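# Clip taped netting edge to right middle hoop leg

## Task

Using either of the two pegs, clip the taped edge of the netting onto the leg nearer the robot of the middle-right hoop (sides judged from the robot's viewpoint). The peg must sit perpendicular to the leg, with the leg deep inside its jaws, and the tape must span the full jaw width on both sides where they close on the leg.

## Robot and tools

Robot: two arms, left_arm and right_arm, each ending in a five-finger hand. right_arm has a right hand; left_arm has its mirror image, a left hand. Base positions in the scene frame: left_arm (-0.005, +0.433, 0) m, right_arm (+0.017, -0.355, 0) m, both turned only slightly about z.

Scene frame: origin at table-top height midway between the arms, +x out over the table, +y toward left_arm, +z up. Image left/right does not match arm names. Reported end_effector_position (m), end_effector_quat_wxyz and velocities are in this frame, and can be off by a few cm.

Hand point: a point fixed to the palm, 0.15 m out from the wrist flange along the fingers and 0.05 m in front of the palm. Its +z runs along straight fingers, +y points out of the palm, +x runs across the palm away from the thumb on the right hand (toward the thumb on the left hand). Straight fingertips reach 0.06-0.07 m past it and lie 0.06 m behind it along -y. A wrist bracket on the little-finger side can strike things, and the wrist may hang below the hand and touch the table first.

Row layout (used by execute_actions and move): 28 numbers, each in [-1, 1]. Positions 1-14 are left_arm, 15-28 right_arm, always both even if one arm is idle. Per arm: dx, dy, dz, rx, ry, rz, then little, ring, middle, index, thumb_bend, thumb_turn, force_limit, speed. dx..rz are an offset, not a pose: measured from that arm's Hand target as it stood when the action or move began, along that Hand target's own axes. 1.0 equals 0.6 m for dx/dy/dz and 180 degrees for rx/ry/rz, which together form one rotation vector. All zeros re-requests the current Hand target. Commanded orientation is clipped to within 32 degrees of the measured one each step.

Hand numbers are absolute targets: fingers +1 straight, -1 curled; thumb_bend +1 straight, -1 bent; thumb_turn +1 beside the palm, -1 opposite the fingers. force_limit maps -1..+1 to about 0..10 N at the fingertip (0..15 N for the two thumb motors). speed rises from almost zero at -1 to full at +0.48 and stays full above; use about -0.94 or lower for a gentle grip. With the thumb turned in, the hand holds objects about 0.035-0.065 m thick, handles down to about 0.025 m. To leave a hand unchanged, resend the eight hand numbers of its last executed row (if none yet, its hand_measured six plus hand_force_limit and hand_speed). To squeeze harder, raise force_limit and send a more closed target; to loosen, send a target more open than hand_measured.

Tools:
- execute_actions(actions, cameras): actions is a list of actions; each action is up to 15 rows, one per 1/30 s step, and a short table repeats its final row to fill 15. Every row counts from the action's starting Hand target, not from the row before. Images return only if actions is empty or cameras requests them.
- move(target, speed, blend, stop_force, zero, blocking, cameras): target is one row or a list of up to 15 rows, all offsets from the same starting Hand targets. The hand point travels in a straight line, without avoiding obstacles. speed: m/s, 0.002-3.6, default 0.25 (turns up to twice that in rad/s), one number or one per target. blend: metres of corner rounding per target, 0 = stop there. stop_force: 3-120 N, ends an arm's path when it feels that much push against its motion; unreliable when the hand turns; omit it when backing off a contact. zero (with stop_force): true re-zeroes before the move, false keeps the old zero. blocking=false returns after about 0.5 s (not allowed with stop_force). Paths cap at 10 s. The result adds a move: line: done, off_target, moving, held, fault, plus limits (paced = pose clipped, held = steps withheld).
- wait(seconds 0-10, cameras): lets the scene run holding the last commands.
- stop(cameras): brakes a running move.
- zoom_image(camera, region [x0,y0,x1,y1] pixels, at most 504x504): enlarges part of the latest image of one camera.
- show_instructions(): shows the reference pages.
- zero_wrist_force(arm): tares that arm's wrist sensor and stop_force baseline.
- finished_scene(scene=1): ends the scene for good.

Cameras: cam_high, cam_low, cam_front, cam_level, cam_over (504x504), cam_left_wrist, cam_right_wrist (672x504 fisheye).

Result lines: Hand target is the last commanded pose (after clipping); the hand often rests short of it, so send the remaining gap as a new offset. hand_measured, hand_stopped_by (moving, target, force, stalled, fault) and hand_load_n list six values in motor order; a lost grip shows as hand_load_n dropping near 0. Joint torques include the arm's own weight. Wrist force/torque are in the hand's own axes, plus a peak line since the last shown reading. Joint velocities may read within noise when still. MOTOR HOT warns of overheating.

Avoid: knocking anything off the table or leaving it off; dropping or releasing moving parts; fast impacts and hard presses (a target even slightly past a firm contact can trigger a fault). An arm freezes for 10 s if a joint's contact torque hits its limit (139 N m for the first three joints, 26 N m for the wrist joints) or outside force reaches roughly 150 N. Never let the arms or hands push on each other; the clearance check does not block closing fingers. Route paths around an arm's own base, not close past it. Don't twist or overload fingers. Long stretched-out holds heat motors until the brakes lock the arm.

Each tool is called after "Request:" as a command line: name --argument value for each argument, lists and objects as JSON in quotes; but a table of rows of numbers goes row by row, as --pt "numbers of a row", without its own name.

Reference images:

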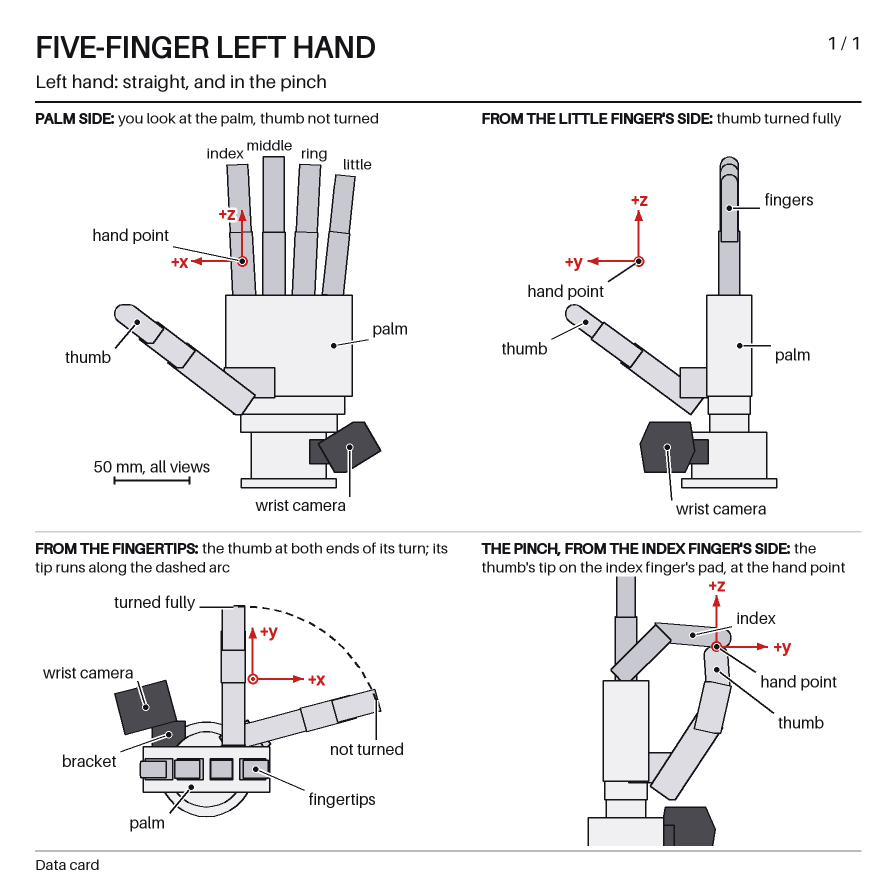

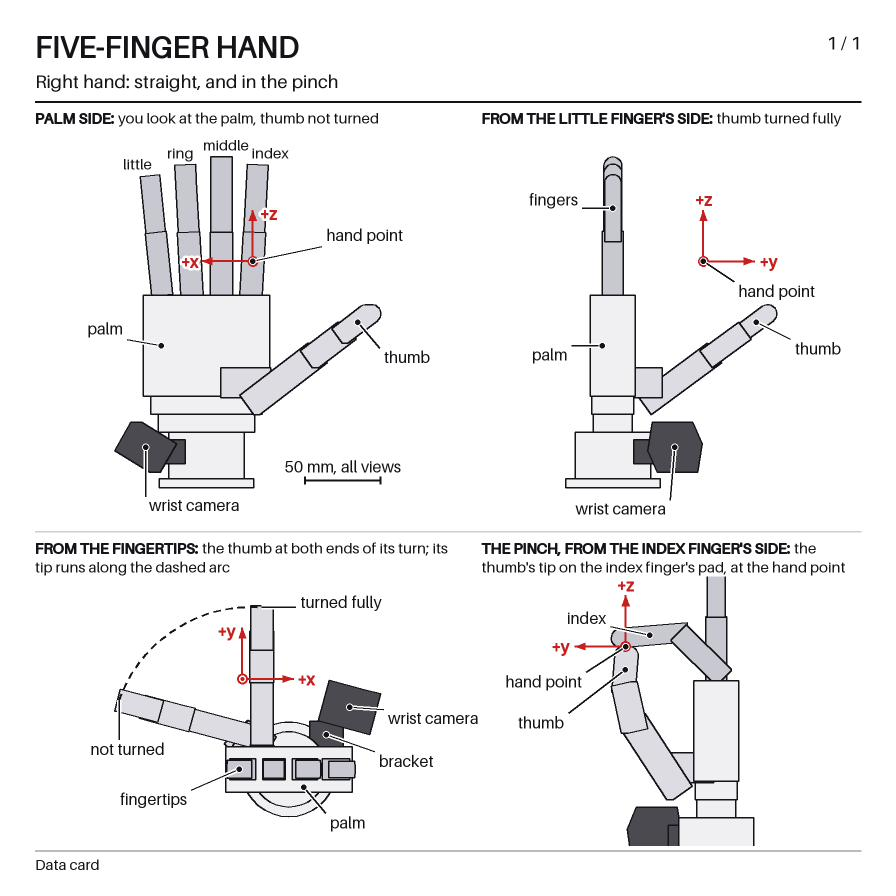

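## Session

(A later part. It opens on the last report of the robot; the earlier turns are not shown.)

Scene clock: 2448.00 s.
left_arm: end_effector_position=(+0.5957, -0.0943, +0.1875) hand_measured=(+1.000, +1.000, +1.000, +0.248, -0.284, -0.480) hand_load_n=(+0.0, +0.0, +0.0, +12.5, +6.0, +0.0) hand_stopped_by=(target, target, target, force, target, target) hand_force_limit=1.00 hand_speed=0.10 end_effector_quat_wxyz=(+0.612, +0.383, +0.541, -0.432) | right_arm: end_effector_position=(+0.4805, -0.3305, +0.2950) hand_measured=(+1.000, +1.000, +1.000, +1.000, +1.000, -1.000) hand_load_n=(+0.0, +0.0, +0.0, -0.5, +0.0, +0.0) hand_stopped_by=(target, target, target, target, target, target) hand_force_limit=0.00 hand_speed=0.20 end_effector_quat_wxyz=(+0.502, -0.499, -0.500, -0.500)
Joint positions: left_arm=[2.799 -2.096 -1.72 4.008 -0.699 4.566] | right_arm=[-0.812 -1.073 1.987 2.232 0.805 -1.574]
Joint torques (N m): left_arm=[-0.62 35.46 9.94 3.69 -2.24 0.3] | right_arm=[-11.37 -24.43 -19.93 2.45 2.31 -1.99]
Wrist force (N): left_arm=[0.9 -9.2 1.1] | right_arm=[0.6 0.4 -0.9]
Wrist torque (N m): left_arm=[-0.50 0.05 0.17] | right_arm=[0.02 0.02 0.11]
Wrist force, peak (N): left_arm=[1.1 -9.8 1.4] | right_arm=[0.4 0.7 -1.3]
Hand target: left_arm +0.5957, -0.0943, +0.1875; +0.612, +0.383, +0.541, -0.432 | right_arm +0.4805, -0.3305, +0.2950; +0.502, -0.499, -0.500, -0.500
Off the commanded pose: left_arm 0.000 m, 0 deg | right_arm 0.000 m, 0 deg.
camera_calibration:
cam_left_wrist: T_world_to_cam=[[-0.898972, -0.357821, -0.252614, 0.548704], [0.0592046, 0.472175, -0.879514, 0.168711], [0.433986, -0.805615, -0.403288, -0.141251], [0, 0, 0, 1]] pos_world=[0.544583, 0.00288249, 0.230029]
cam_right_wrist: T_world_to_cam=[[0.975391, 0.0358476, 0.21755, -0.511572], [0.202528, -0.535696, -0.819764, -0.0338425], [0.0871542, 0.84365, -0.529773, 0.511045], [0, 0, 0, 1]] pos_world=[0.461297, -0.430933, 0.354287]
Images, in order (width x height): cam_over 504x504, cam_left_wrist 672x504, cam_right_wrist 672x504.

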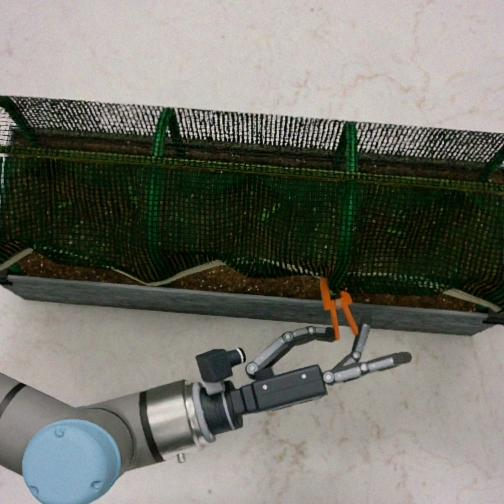

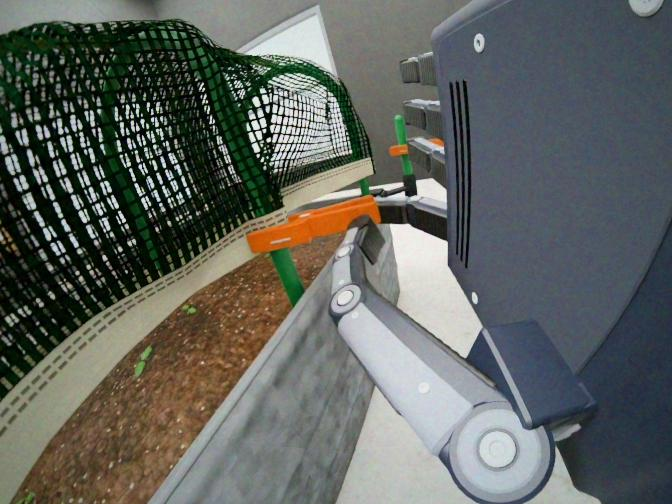

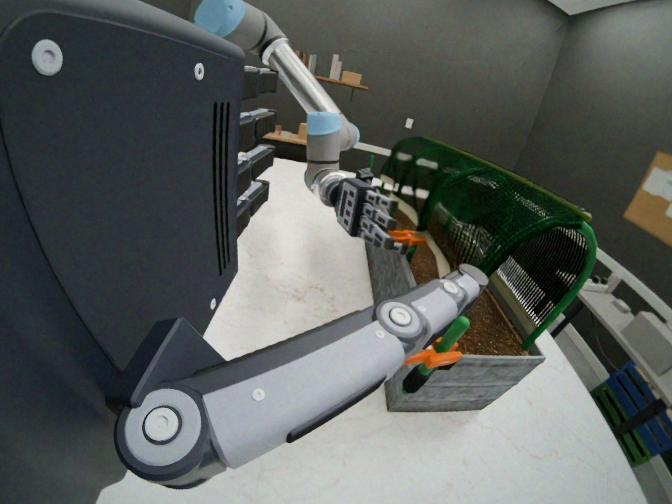

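Request:
execute_actions --actions '[[[0,0,0,0,0,0,1,1,1,0.14,-0.35,-0.46,1.0,-0.6,0,0,0,0,0,0,1,1,1,1,1,-1,0,0.2]],[[0,0,0,0,0,0,1,1,1,0.14,-0.35,-0.46,1.0,-0.6,0,0,0,0,0,0,1,1,1,1,1,-1,0,0.2]],[[0,0,0,0,0,0,1,1,1,0.14,-0.35,-0.46,1.0,-0.6,0,0,0,0,0,0,1,1,1,1,1,-1,0,0.2]]]' --cameras '["cam_left_wrist", "cam_over", "cam_right_wrist"]'

Request:
zoom_image --camera "cam_left_wrist" --region '[265, 185, 385, 275]'

Request:
zoom_image --camera "cam_over" --region '[305, 275, 375, 345]'

Request:
zoom_image --camera "cam_right_wrist" --region '[370, 210, 430, 270]'

Scene clock: 2465.70 s.
left_arm: end_effector_position=(+0.5957, -0.0943, +0.1875) hand_measured=(+1.000, +1.000, +1.000, +0.248, -0.346, -0.460) hand_load_n=(+0.0, +0.0, +0.0, +12.5, +6.0, +0.5) hand_stopped_by=(target, target, target, force, target, target) hand_force_limit=1.00 hand_speed=-0.60 end_effector_quat_wxyz=(+0.612, +0.383, +0.541, -0.432) | right_arm: end_effector_position=(+0.4805, -0.3305, +0.2950) hand_measured=(+1.000, +1.000, +1.000, +1.000, +1.000, -1.000) hand_load_n=(+0.0, +0.0, +0.0, +0.0, +0.0, +0.0) hand_stopped_by=(target, target, target, target, target, target) hand_force_limit=0.00 hand_speed=0.20 end_effector_quat_wxyz=(+0.502, -0.499, -0.500, -0.500)
Joint positions: left_arm=[2.799 -2.096 -1.72 4.008 -0.699 4.566] | right_arm=[-0.812 -1.073 1.987 2.232 0.805 -1.574]
Joint torques (N m): left_arm=[-0.45 36.91 9.4 3.43 -1.88 0.03] | right_arm=[-11.31 -24.89 -20.47 2.5 2.37 -1.94]
Wrist force (N): left_arm=[1.0 -8.5 1.7] | right_arm=[0.4 0.4 -0.9]
Wrist torque (N m): left_arm=[-0.40 0.05 0.15] | right_arm=[0.03 0.05 0.09]
Wrist force, peak (N): left_arm=[0.9 -9.0 1.1] | right_arm=[0.3 0.6 -1.5]
Hand target: left_arm +0.5957, -0.0943, +0.1875; +0.612, +0.383, +0.541, -0.432 | right_arm +0.4805, -0.3305, +0.2950; +0.502, -0.499, -0.500, -0.500
Off the commanded pose: left_arm 0.000 m, 0 deg | right_arm 0.000 m, 0 deg.
camera_calibration:
cam_left_wrist: T_world_to_cam=[[-0.898972, -0.357821, -0.252614, 0.548704], [0.0592046, 0.472175, -0.879514, 0.168711], [0.433986, -0.805615, -0.403288, -0.141251], [0, 0, 0, 1]] pos_world=[0.544583, 0.00288249, 0.230029]
cam_right_wrist: T_world_to_cam=[[0.975391, 0.0358476, 0.21755, -0.511572], [0.202528, -0.535696, -0.819764, -0.0338425], [0.0871542, 0.84365, -0.529773, 0.511045], [0, 0, 0, 1]] pos_world=[0.461297, -0.430933, 0.354287]
Images, in order (width x height): cam_over 504x504, cam_left_wrist 672x504, cam_right_wrist 672x504.

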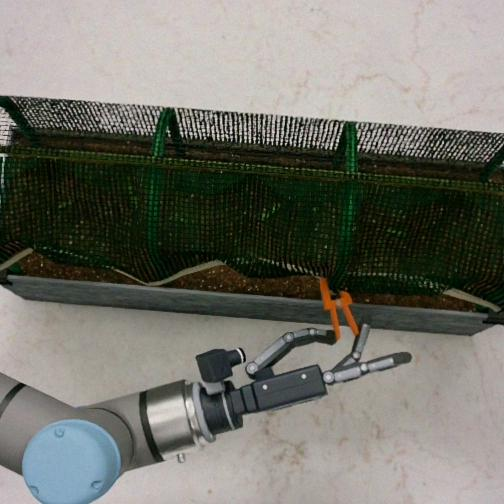

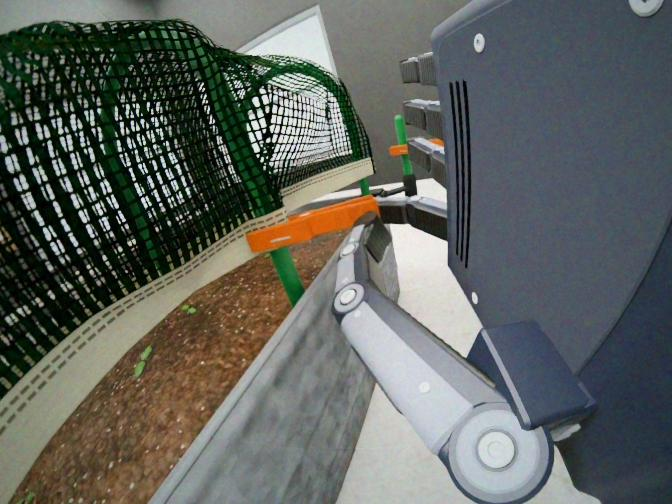

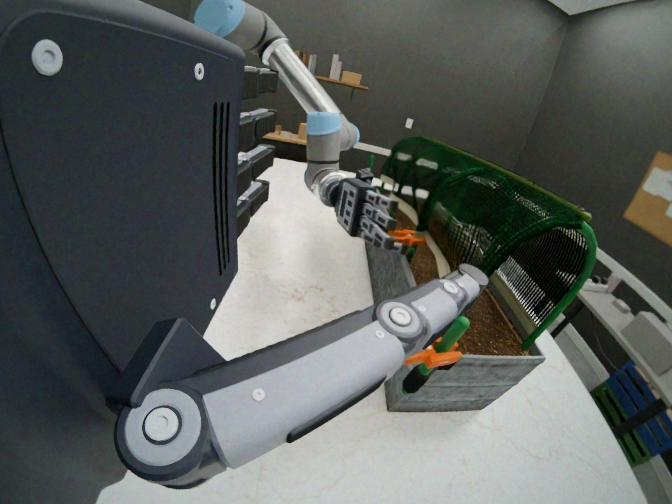

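Scaled by 4.200 from the camera's 672x504 image, which has a finer 960x720 frame.

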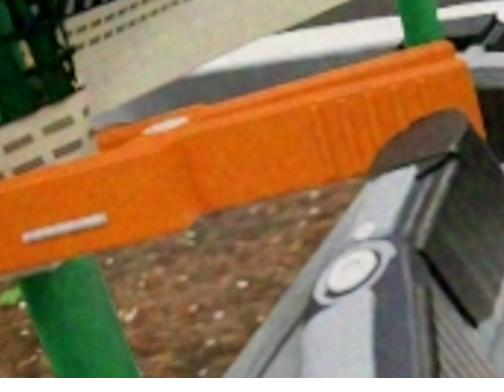

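Scaled by 7.200.

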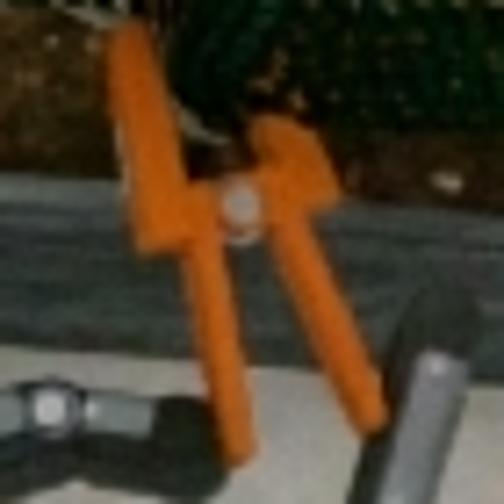

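Scaled by 8.400 from the camera's 672x504 image, which has a finer 960x720 frame.

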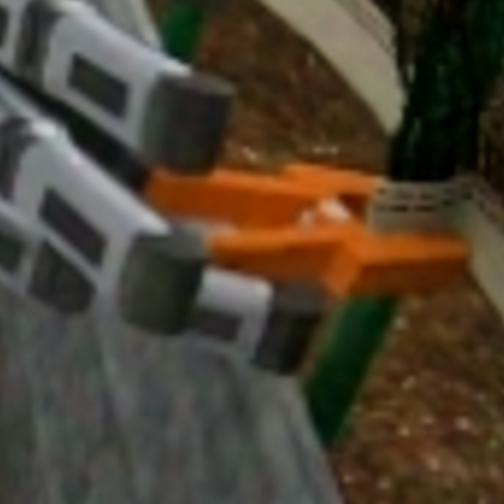

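Request:
zoom_image --camera "cam_left_wrist" --region '[225, 195, 305, 255]'

Request:
zoom_image --camera "cam_over" --region '[310, 270, 350, 310]'

Scaled by 6.300 from the camera's 672x504 image, which has a finer 960x720 frame.

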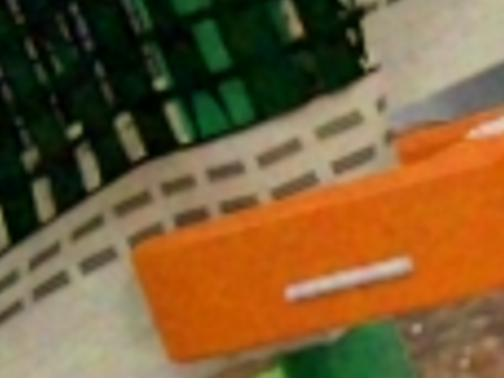

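Scaled by 12.600.

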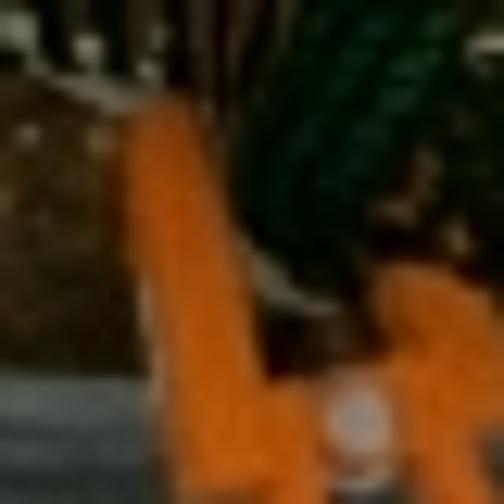

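Request:
execute_actions --actions '[[[0,0,0,0,0,0,1,1,1,0.28,-0.2,-0.48,1.0,-0.88,0,0,0,0,0,0,1,1,1,1,1,-1,0,0.2]],[[0,0,0,0,0,0,1,1,1,0.28,-0.2,-0.48,1.0,-0.88,0,0,0,0,0,0,1,1,1,1,1,-1,0,0.2]],[[0,0,0,0,0,0,1,1,1,0.5,0.2,-0.48,1.0,-0.8,0,0,0,0,0,0,1,1,1,1,1,-1,0,0.2]],[[0,0,0,0,0,0,1,1,1,0.5,0.2,-0.48,1.0,-0.8,0,0,0,0,0,0,1,1,1,1,1,-1,0,0.2]],[[0,0,0,0,0,0,1,1,1,0.5,0.2,-0.7,1.0,-0.5,0,0,0,0,0,0,1,1,1,1,1,-1,0,0.2]]]' --cameras '["cam_left_wrist", "cam_over"]'

Request:
zoom_image --camera "cam_over" --region '[305, 275, 375, 345]'

Request:
zoom_image --camera "cam_left_wrist" --region '[215, 185, 335, 275]'

Scene clock: 2526.03 s.
left_arm: end_effector_position=(+0.5957, -0.0943, +0.1875) hand_measured=(+1.000, +1.000, +1.000, +0.500, +0.200, -0.700) hand_load_n=(+0.0, +0.0, +0.0, +0.0, -1.0, +2.0) hand_stopped_by=(target, target, target, target, target, target) hand_force_limit=1.00 hand_speed=-0.50 end_effector_quat_wxyz=(+0.612, +0.383, +0.541, -0.432) | right_arm: end_effector_position=(+0.4805, -0.3305, +0.2950) hand_measured=(+1.000, +1.000, +1.000, +1.000, +1.000, -1.000) hand_load_n=(+0.0, +0.0, +0.0, +0.0, +0.0, +0.0) hand_stopped_by=(target, target, target, target, target, target) hand_force_limit=0.00 hand_speed=0.20 end_effector_quat_wxyz=(+0.502, -0.499, -0.500, -0.500)
Joint positions: left_arm=[2.799 -2.096 -1.72 4.008 -0.699 4.566] | right_arm=[-0.812 -1.073 1.987 2.232 0.805 -1.574]
Joint torques (N m): left_arm=[-1.38 38.43 9.8 3.38 -2.09 -0.22] | right_arm=[-10.63 -24.51 -20.11 2.43 2.19 -1.97]
Wrist force (N): left_arm=[2.3 -4.3 -0.4] | right_arm=[0.4 0.4 -1.1]
Wrist torque (N m): left_arm=[-0.44 0.02 0.10] | right_arm=[0.06 0.05 0.10]
Wrist force, peak (N): left_arm=[1.3 -8.9 1.7] | right_arm=[0.5 0.9 -1.1]
Hand target: left_arm +0.5957, -0.0943, +0.1875; +0.612, +0.383, +0.541, -0.432 | right_arm +0.4805, -0.3305, +0.2950; +0.502, -0.499, -0.500, -0.500
Off the commanded pose: left_arm 0.000 m, 0 deg | right_arm 0.000 m, 0 deg.
camera_calibration:
cam_left_wrist: T_world_to_cam=[[-0.898972, -0.357821, -0.252614, 0.548704], [0.0592046, 0.472175, -0.879514, 0.168711], [0.433986, -0.805615, -0.403288, -0.141251], [0, 0, 0, 1]] pos_world=[0.544583, 0.00288249, 0.230029]
Images, in order (width x height): cam_over 504x504, cam_left_wrist 672x504.

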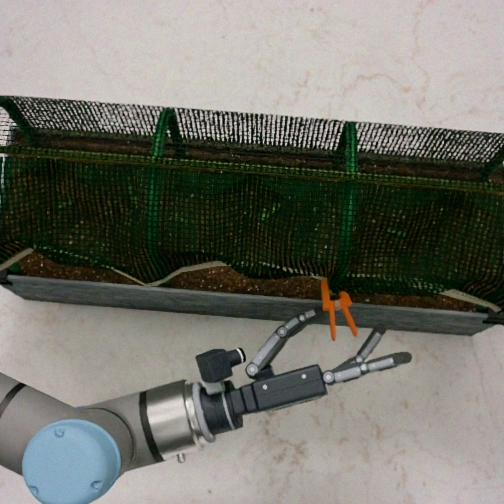

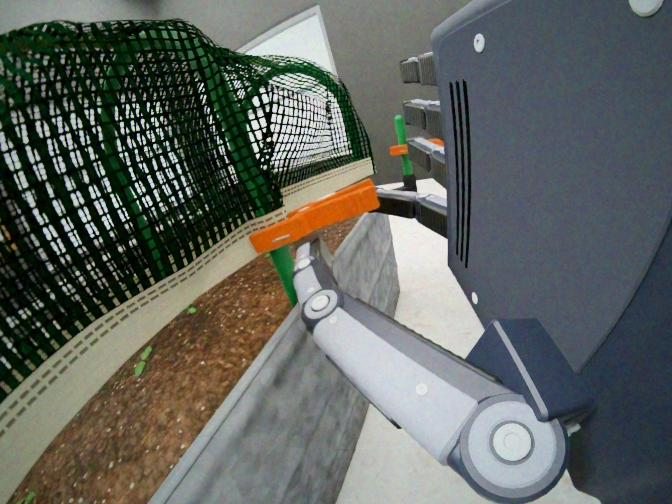

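Scaled by 7.200.

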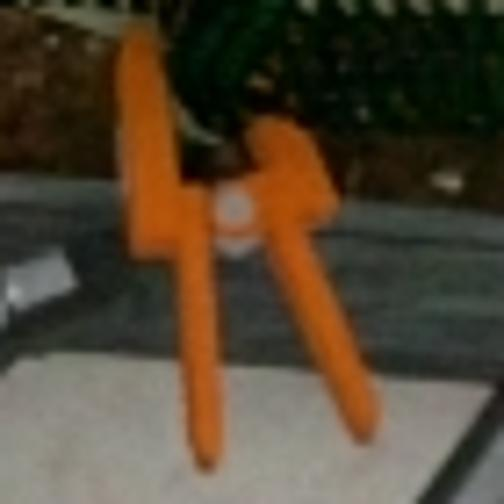

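Scaled by 4.200 from the camera's 672x504 image, which has a finer 960x720 frame.

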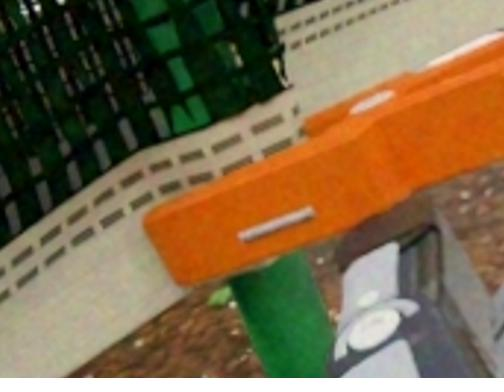

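Request:
execute_actions --actions '[[[0,0,0,0,0,0,1,1,1,0.5,0.2,-0.42,1.0,-0.7,0,0,0,0,0,0,1,1,1,1,1,-1,0,0.2]],[[0,0,0,0,0,0,1,1,1,0.5,0.2,-0.42,1.0,-0.7,0,0,0,0,0,0,1,1,1,1,1,-1,0,0.2]]]' --cameras '["cam_left_wrist", "cam_over", "cam_right_wrist"]'

Request:
zoom_image --camera "cam_left_wrist" --region '[215, 165, 395, 300]'

Request:
zoom_image --camera "cam_right_wrist" --region '[370, 210, 430, 270]'

Scene clock: 2531.23 s.
left_arm: end_effector_position=(+0.5957, -0.0943, +0.1875) hand_measured=(+1.000, +1.000, +1.000, +0.500, +0.200, -0.420) hand_load_n=(+0.0, +0.0, +0.5, +0.0, +0.0, +0.0) hand_stopped_by=(target, target, target, target, target, target) hand_force_limit=1.00 hand_speed=-0.70 end_effector_quat_wxyz=(+0.612, +0.383, +0.541, -0.432) | right_arm: end_effector_position=(+0.4805, -0.3305, +0.2950) hand_measured=(+1.000, +1.000, +1.000, +1.000, +1.000, -1.000) hand_load_n=(+0.0, +0.0, +0.0, +0.0, +0.0, +0.5) hand_stopped_by=(target, target, target, target, target, target) hand_force_limit=0.00 hand_speed=0.20 end_effector_quat_wxyz=(+0.502, -0.499, -0.500, -0.500)
Joint positions: left_arm=[2.799 -2.096 -1.72 4.008 -0.699 4.566] | right_arm=[-0.812 -1.073 1.987 2.232 0.805 -1.574]
Joint torques (N m): left_arm=[-1.86 40.3 10.61 3.38 -2 -0.3] | right_arm=[-10.17 -24.4 -20.08 2.5 2.31 -1.97]
Wrist force (N): left_arm=[0.2 -3.4 -0.3] | right_arm=[0.3 0.3 -1.2]
Wrist torque (N m): left_arm=[-0.43 0.07 0.11] | right_arm=[0.03 0.07 0.09]
Wrist force, peak (N): left_arm=[2.6 -4.7 -0.6] | right_arm=[0.6 0.7 -1.2]
Hand target: left_arm +0.5957, -0.0943, +0.1875; +0.612, +0.383, +0.541, -0.432 | right_arm +0.4805, -0.3305, +0.2950; +0.502, -0.499, -0.500, -0.500
Off the commanded pose: left_arm 0.000 m, 0 deg | right_arm 0.000 m, 0 deg.
camera_calibration:
cam_left_wrist: T_world_to_cam=[[-0.898972, -0.357821, -0.252614, 0.548704], [0.0592046, 0.472175, -0.879514, 0.168711], [0.433986, -0.805615, -0.403288, -0.141251], [0, 0, 0, 1]] pos_world=[0.544583, 0.00288249, 0.230029]
cam_right_wrist: T_world_to_cam=[[0.975391, 0.0358476, 0.21755, -0.511572], [0.202528, -0.535696, -0.819764, -0.0338425], [0.0871542, 0.84365, -0.529773, 0.511045], [0, 0, 0, 1]] pos_world=[0.461297, -0.430933, 0.354287]
Images, in order (width x height): cam_over 504x504, cam_left_wrist 672x504, cam_right_wrist 672x504.

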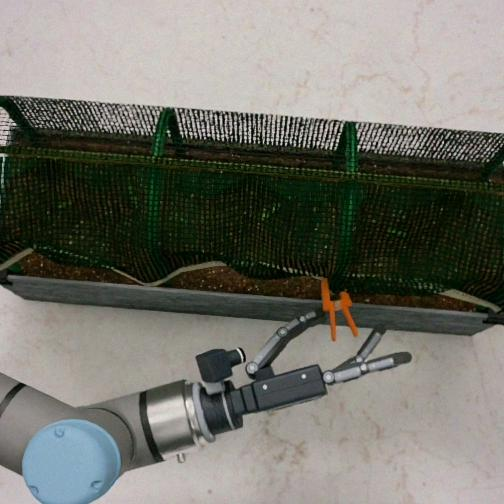

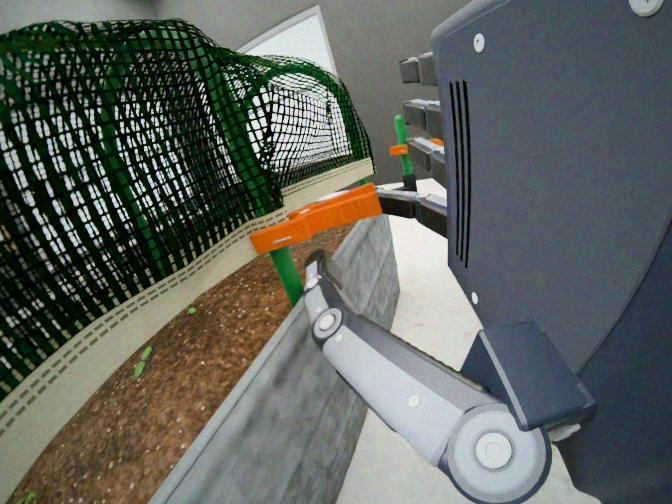

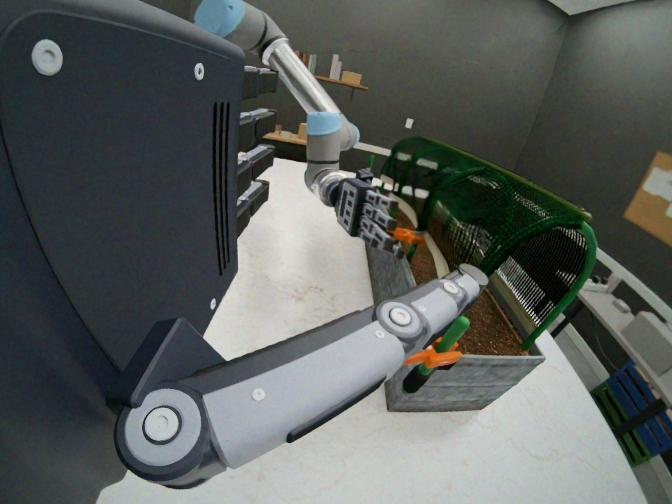

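Scaled by 2.800 from the camera's 672x504 image, which has a finer 960x720 frame.

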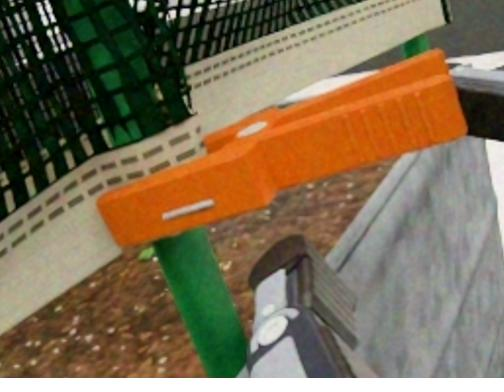

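Scaled by 8.400 from the camera's 672x504 image, which has a finer 960x720 frame.

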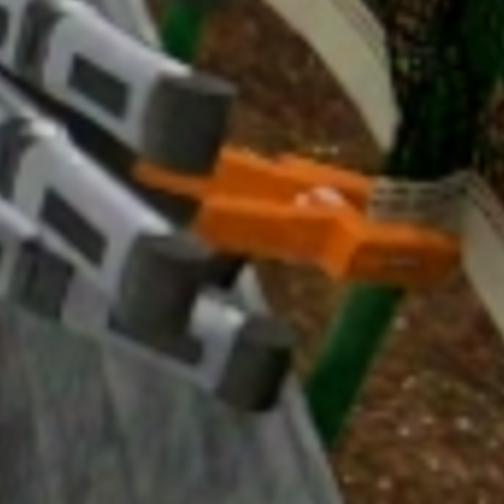

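Request:
move --pt "-0.0054 -0.108 -0.0441 0 0 0 1 1 1 0.5 0.2 -0.42 1.0 -0.7 0 0 0 0 0 0 1 1 1 1 1 -1 0 0.2" --pt "-0.009 -0.0978 -0.0255 -0.0551 0 0.0068 1 1 1 0.5 0.2 -0.42 1.0 -0.7 0 0 0 0 0 0 1 1 1 1 1 -1 0 0.2" --speed '[0.08, 0.12]' --blend '[0.005, 0]' --cameras '["cam_left_wrist", "cam_over"]'

Scene clock: 2559.57 s.
left_arm: end_effector_position=(+0.5351, -0.0989, +0.1909) hand_measured=(+1.000, +1.000, +1.000, +0.500, +0.200, -0.420) hand_load_n=(+0.0, +0.0, +0.0, +0.0, +0.0, +0.0) hand_stopped_by=(target, target, target, target, target, target) hand_force_limit=1.00 hand_speed=-0.70 end_effector_quat_wxyz=(+0.647, +0.334, +0.572, -0.378) | right_arm: end_effector_position=(+0.4805, -0.3305, +0.2950) hand_measured=(+1.000, +1.000, +1.000, +1.000, +1.000, -1.000) hand_load_n=(+0.0, +0.0, +0.0, +0.0, +0.0, +0.0) hand_stopped_by=(target, target, target, target, target, target) hand_force_limit=0.00 hand_speed=0.20 end_effector_quat_wxyz=(+0.502, -0.499, -0.500, -0.500)
Joint positions: left_arm=[2.665 -1.992 -1.877 4.015 -1.003 4.634] | right_arm=[-0.812 -1.073 1.987 2.232 0.805 -1.574]
Joint torques (N m): left_arm=[-7.23 22.44 24.2 -1.54 -2.93 1.64] | right_arm=[-10.82 -24.99 -20.23 2.45 2.31 -1.82]
Wrist force (N): left_arm=[0.3 -3.2 0.2] | right_arm=[0.4 0.2 -1.1]
Wrist torque (N m): left_arm=[-0.41 0.12 0.04] | right_arm=[0.02 0.06 0.10]
Wrist force, peak (N): left_arm=[0.2 -3.6 -0.1] | right_arm=[0.4 0.4 -1.5]
Hand target: left_arm +0.5351, -0.0989, +0.1909; +0.647, +0.334, +0.572, -0.378 | right_arm +0.4805, -0.3305, +0.2950; +0.502, -0.499, -0.500, -0.500
Off the commanded pose: left_arm 0.000 m, 0 deg | right_arm 0.000 m, 0 deg.
move: done
camera_calibration:
cam_left_wrist: T_world_to_cam=[[-0.82334, -0.508213, -0.252646, 0.438118], [-0.0234568, 0.475245, -0.879541, 0.222112], [0.567063, -0.718235, -0.403209, -0.179851], [0, 0, 0, 1]] pos_world=[0.467917, -0.0120756, 0.233528]
Images, in order (width x height): cam_over 504x504, cam_left_wrist 672x504.

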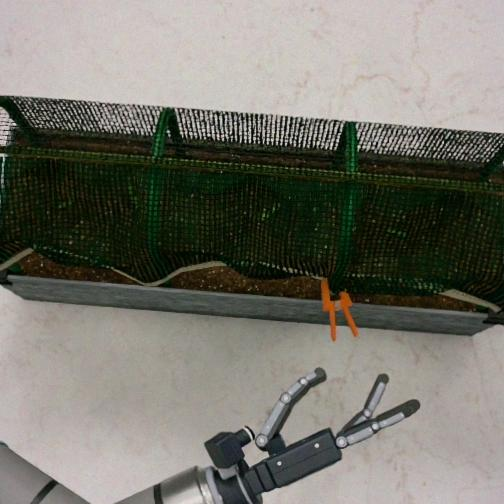

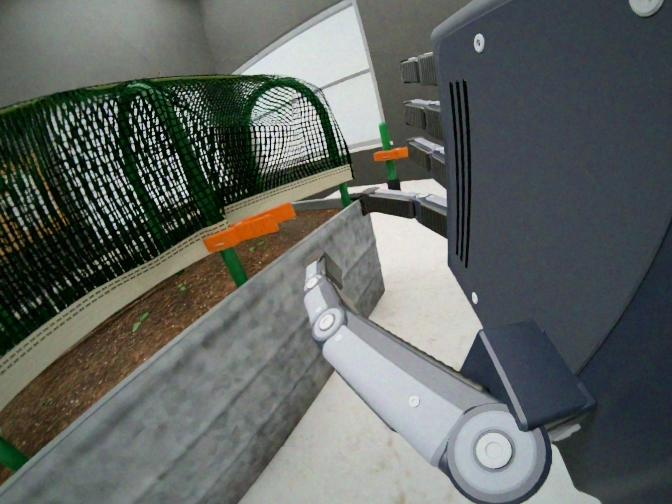

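Request:
zoom_image --camera "cam_left_wrist" --region '[190, 190, 310, 280]'

Request:
zoom_image --camera "cam_over" --region '[305, 275, 375, 345]'

Scaled by 4.200 from the camera's 672x504 image, which has a finer 960x720 frame.

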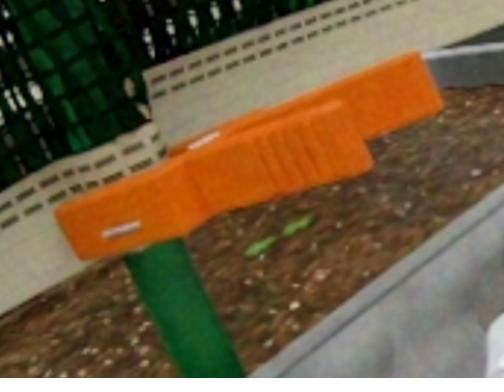

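Scaled by 7.200.

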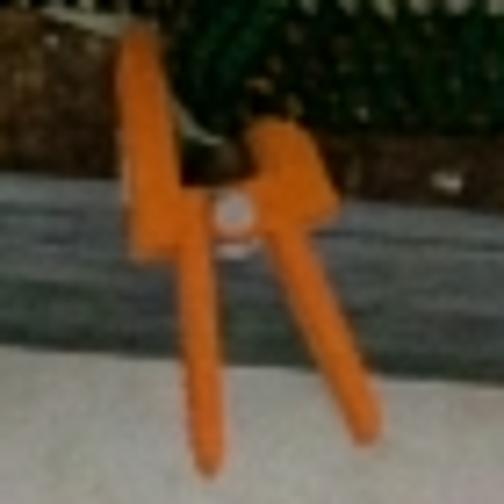

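Request:
move --target '[0.0016,0.0855,0.0486,0,0,0,1,1,1,0.5,0.2,-0.7,1.0,-0.5,0,0,0,0,0,0,1,1,1,1,1,-1,0,0.2]' --speed 0.06 --stop_force 5 --cameras '["cam_left_wrist", "cam_over", "cam_right_wrist"]'

Request:
zoom_image --camera "cam_left_wrist" --region '[215, 180, 355, 285]'

Request:
zoom_image --camera "cam_over" --region '[305, 275, 375, 345]'

Request:
zoom_image --camera "cam_right_wrist" --region '[370, 210, 430, 270]'

Scene clock: 2574.00 s.
left_arm: end_effector_position=(+0.5941, -0.0990, +0.1936) hand_measured=(+1.000, +1.000, +1.000, +0.500, +0.200, -0.700) hand_load_n=(+0.0, +0.0, +0.0, +0.0, +0.0, +0.0) hand_stopped_by=(target, target, target, target, target, target) hand_force_limit=1.00 hand_speed=-0.50 end_effector_quat_wxyz=(+0.647, +0.334, +0.572, -0.378) | right_arm: end_effector_position=(+0.4805, -0.3305, +0.2950) hand_measured=(+1.000, +1.000, +1.000, +1.000, +1.000, -1.000) hand_load_n=(+0.0, +0.0, +0.0, +0.0, +0.0, +0.0) hand_stopped_by=(target, target, target, target, target, target) hand_force_limit=0.00 hand_speed=0.20 end_effector_quat_wxyz=(+0.502, -0.499, -0.500, -0.500)
Joint positions: left_arm=[2.716 -2.073 -1.737 3.961 -0.953 4.625] | right_arm=[-0.812 -1.073 1.987 2.232 0.805 -1.574]
Joint torques (N m): left_arm=[7.21 25.69 26.08 -1.18 2.37 -1.35] | right_arm=[-9.6 -25.04 -20.02 2.27 2.17 -1.85]
Wrist force (N): left_arm=[0.1 -3.5 0.2] | right_arm=[0.3 0.5 -1.0]
Wrist torque (N m): left_arm=[-0.47 0.12 0.12] | right_arm=[0.06 0.07 0.09]
Wrist force, peak (N): left_arm=[0.2 -3.7 0.1] | right_arm=[0.5 0.5 -1.4]
Hand target: left_arm +0.5941, -0.0990, +0.1936; +0.647, +0.334, +0.572, -0.378 | right_arm +0.4805, -0.3305, +0.2950; +0.502, -0.499, -0.500, -0.500
Off the commanded pose: left_arm 0.000 m, 0 deg | right_arm 0.000 m, 0 deg.
move: done
camera_calibration:
cam_left_wrist: T_world_to_cam=[[-0.823213, -0.508446, -0.252591, 0.487134], [-0.0236144, 0.475193, -0.879565, 0.225916], [0.567241, -0.718104, -0.403192, -0.21237], [0, 0, 0, 1]] pos_world=[0.526815, -0.0121763, 0.236128]
cam_right_wrist: T_world_to_cam=[[0.975391, 0.0358476, 0.21755, -0.511572], [0.202528, -0.535696, -0.819764, -0.0338425], [0.0871542, 0.84365, -0.529773, 0.511045], [0, 0, 0, 1]] pos_world=[0.461297, -0.430933, 0.354287]
Images, in order (width x height): cam_over 504x504, cam_left_wrist 672x504, cam_right_wrist 672x504.

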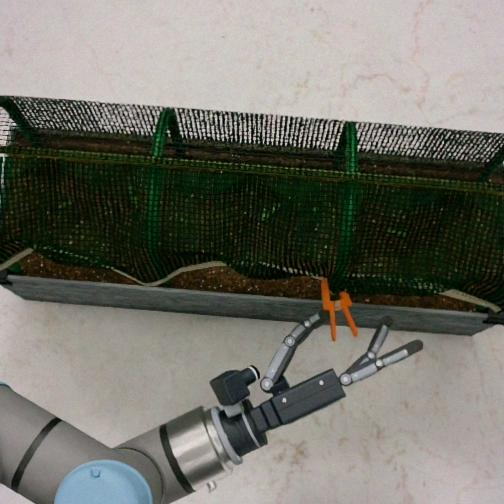

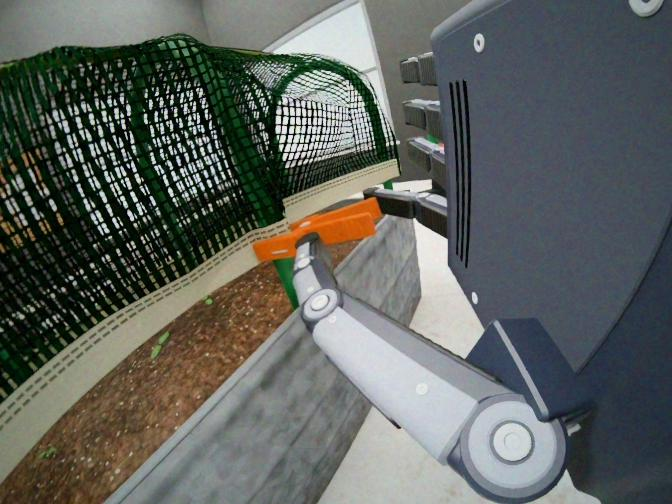

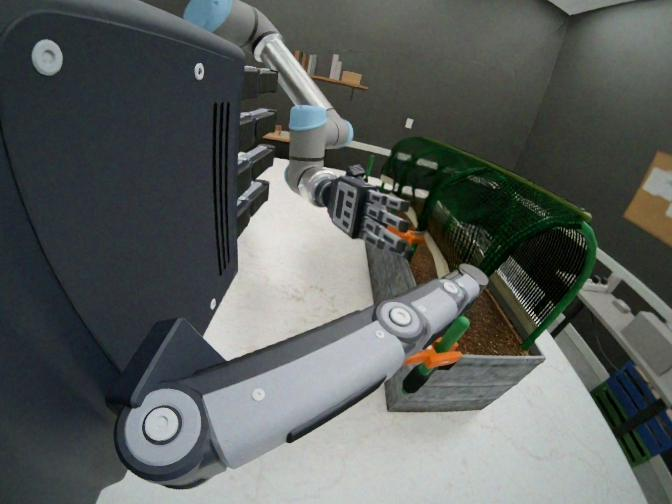

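Scaled by 3.600 from the camera's 672x504 image, which has a finer 960x720 frame.

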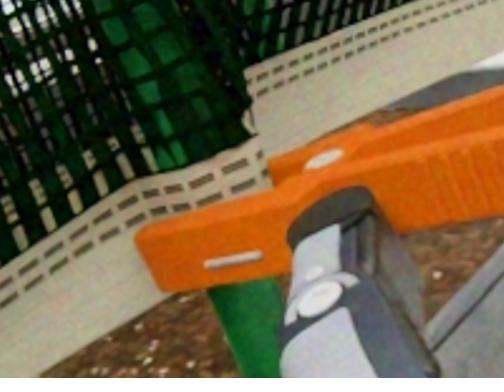

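Scaled by 7.200.

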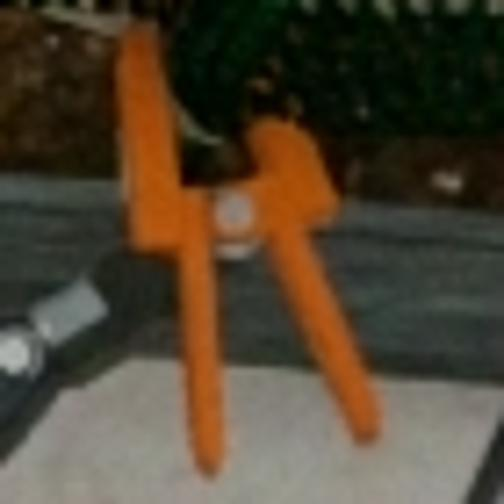

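Scaled by 8.400 from the camera's 672x504 image, which has a finer 960x720 frame.

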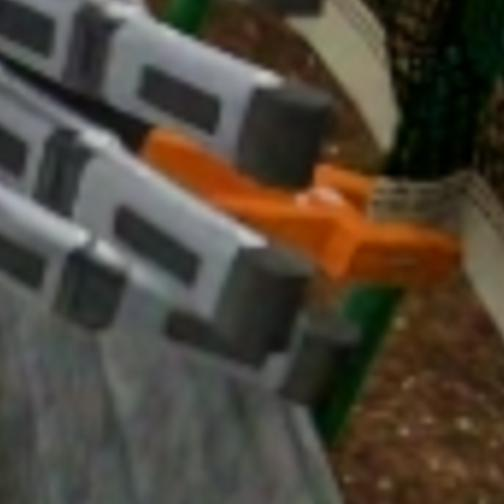

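Request:
execute_actions --actions '[[[0,0,0,0,0,0,1,1,1,0.3,0.0,-0.7,0.0,-0.85,0,0,0,0,0,0,1,1,1,1,1,-1,0,0.2]],[[0,0,0,0,0,0,1,1,1,0.3,0.0,-0.7,0.0,-0.85,0,0,0,0,0,0,1,1,1,1,1,-1,0,0.2]],[[0,0,0,0,0,0,1,1,1,0.2,-0.15,-0.7,0.0,-0.9,0,0,0,0,0,0,1,1,1,1,1,-1,0,0.2]],[[0,0,0,0,0,0,1,1,1,0.2,-0.15,-0.7,0.0,-0.9,0,0,0,0,0,0,1,1,1,1,1,-1,0,0.2]]]' --cameras '["cam_left_wrist", "cam_over", "cam_right_wrist"]'

Request:
zoom_image --camera "cam_left_wrist" --region '[235, 180, 375, 285]'

Request:
zoom_image --camera "cam_over" --region '[305, 275, 375, 345]'

Request:
zoom_image --camera "cam_right_wrist" --region '[370, 210, 430, 270]'

Scene clock: 2580.73 s.
left_arm: end_effector_position=(+0.5941, -0.0990, +0.1936) hand_measured=(+1.000, +1.000, +1.000, +0.246, -0.058, -0.700) hand_load_n=(+0.0, +0.0, +0.0, +6.0, +7.0, +0.5) hand_stopped_by=(target, target, target, force, force, target) hand_force_limit=0.00 hand_speed=-0.90 end_effector_quat_wxyz=(+0.647, +0.334, +0.572, -0.378) | right_arm: end_effector_position=(+0.4805, -0.3305, +0.2950) hand_measured=(+1.000, +1.000, +1.000, +1.000, +1.000, -1.000) hand_load_n=(+0.0, +0.0, +0.0, +0.0, +0.0, +0.0) hand_stopped_by=(target, target, target, target, target, target) hand_force_limit=0.00 hand_speed=0.20 end_effector_quat_wxyz=(+0.502, -0.499, -0.500, -0.500)
Joint positions: left_arm=[2.716 -2.073 -1.737 3.961 -0.952 4.625] | right_arm=[-0.812 -1.073 1.987 2.232 0.805 -1.574]
Joint torques (N m): left_arm=[3.84 26.13 24.39 -0.73 0.44 -1.46] | right_arm=[-9.92 -24.9 -19.97 2.39 2.13 -1.79]
Wrist force (N): left_arm=[0.5 -4.3 -0.5] | right_arm=[0.3 0.4 -1.1]
Wrist torque (N m): left_arm=[-0.44 0.08 0.12] | right_arm=[0.05 0.06 0.09]
Wrist force, peak (N): left_arm=[0.3 -4.9 -0.3] | right_arm=[0.3 0.4 -1.4]
Hand target: left_arm +0.5941, -0.0990, +0.1936; +0.647, +0.334, +0.572, -0.378 | right_arm +0.4805, -0.3305, +0.2950; +0.502, -0.499, -0.500, -0.500
Off the commanded pose: left_arm 0.000 m, 0 deg | right_arm 0.000 m, 0 deg.
camera_calibration:
cam_left_wrist: T_world_to_cam=[[-0.823213, -0.508446, -0.252591, 0.487134], [-0.0236144, 0.475193, -0.879565, 0.225916], [0.567241, -0.718104, -0.403192, -0.21237], [0, 0, 0, 1]] pos_world=[0.526815, -0.0121763, 0.236128]
cam_right_wrist: T_world_to_cam=[[0.975391, 0.0358476, 0.21755, -0.511572], [0.202528, -0.535696, -0.819764, -0.0338425], [0.0871542, 0.84365, -0.529773, 0.511045], [0, 0, 0, 1]] pos_world=[0.461297, -0.430933, 0.354287]
Images, in order (width x height): cam_over 504x504, cam_left_wrist 672x504, cam_right_wrist 672x504.

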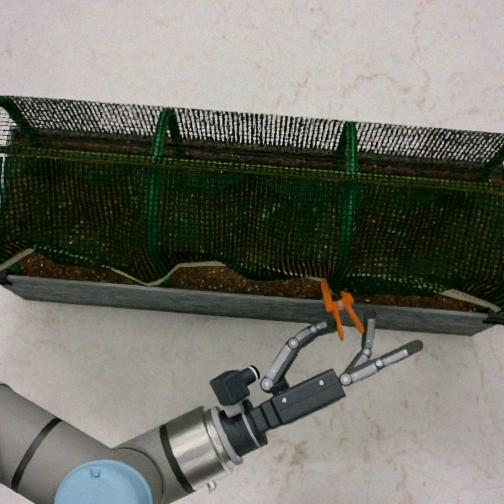

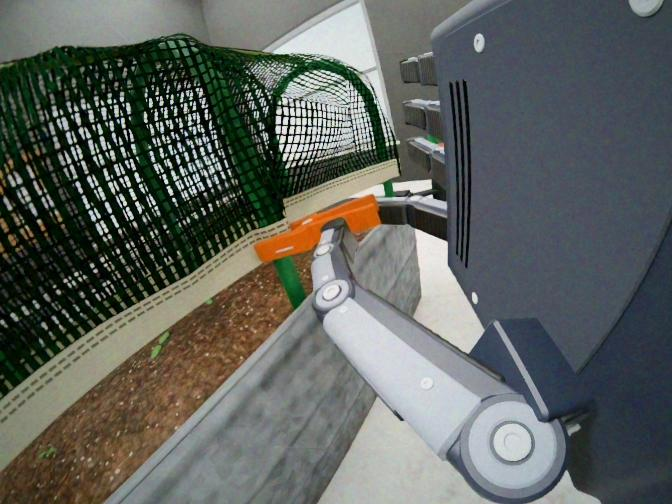

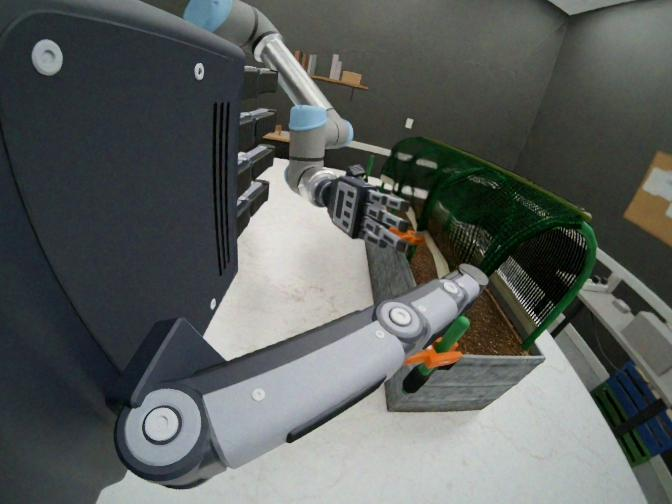

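Scaled by 3.600 from the camera's 672x504 image, which has a finer 960x720 frame.

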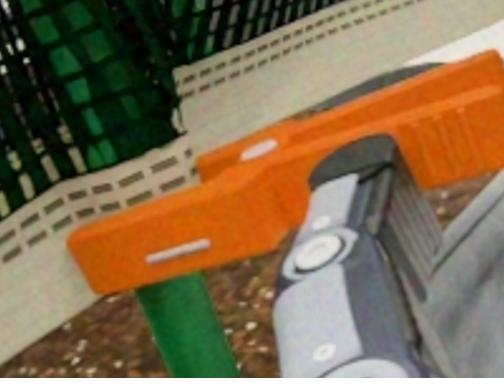

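Scaled by 7.200.

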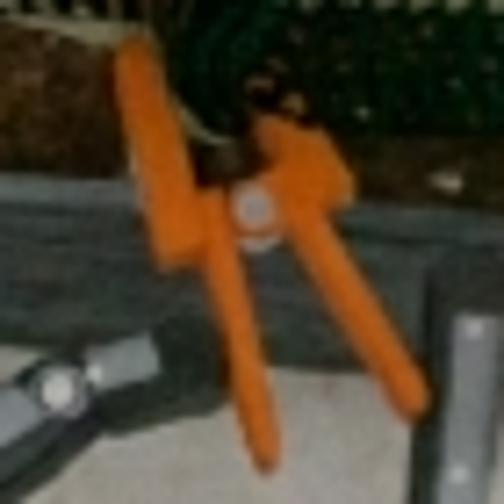

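Scaled by 8.400 from the camera's 672x504 image, which has a finer 960x720 frame.

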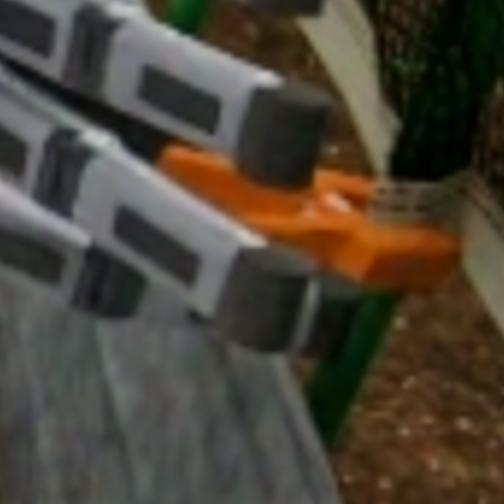

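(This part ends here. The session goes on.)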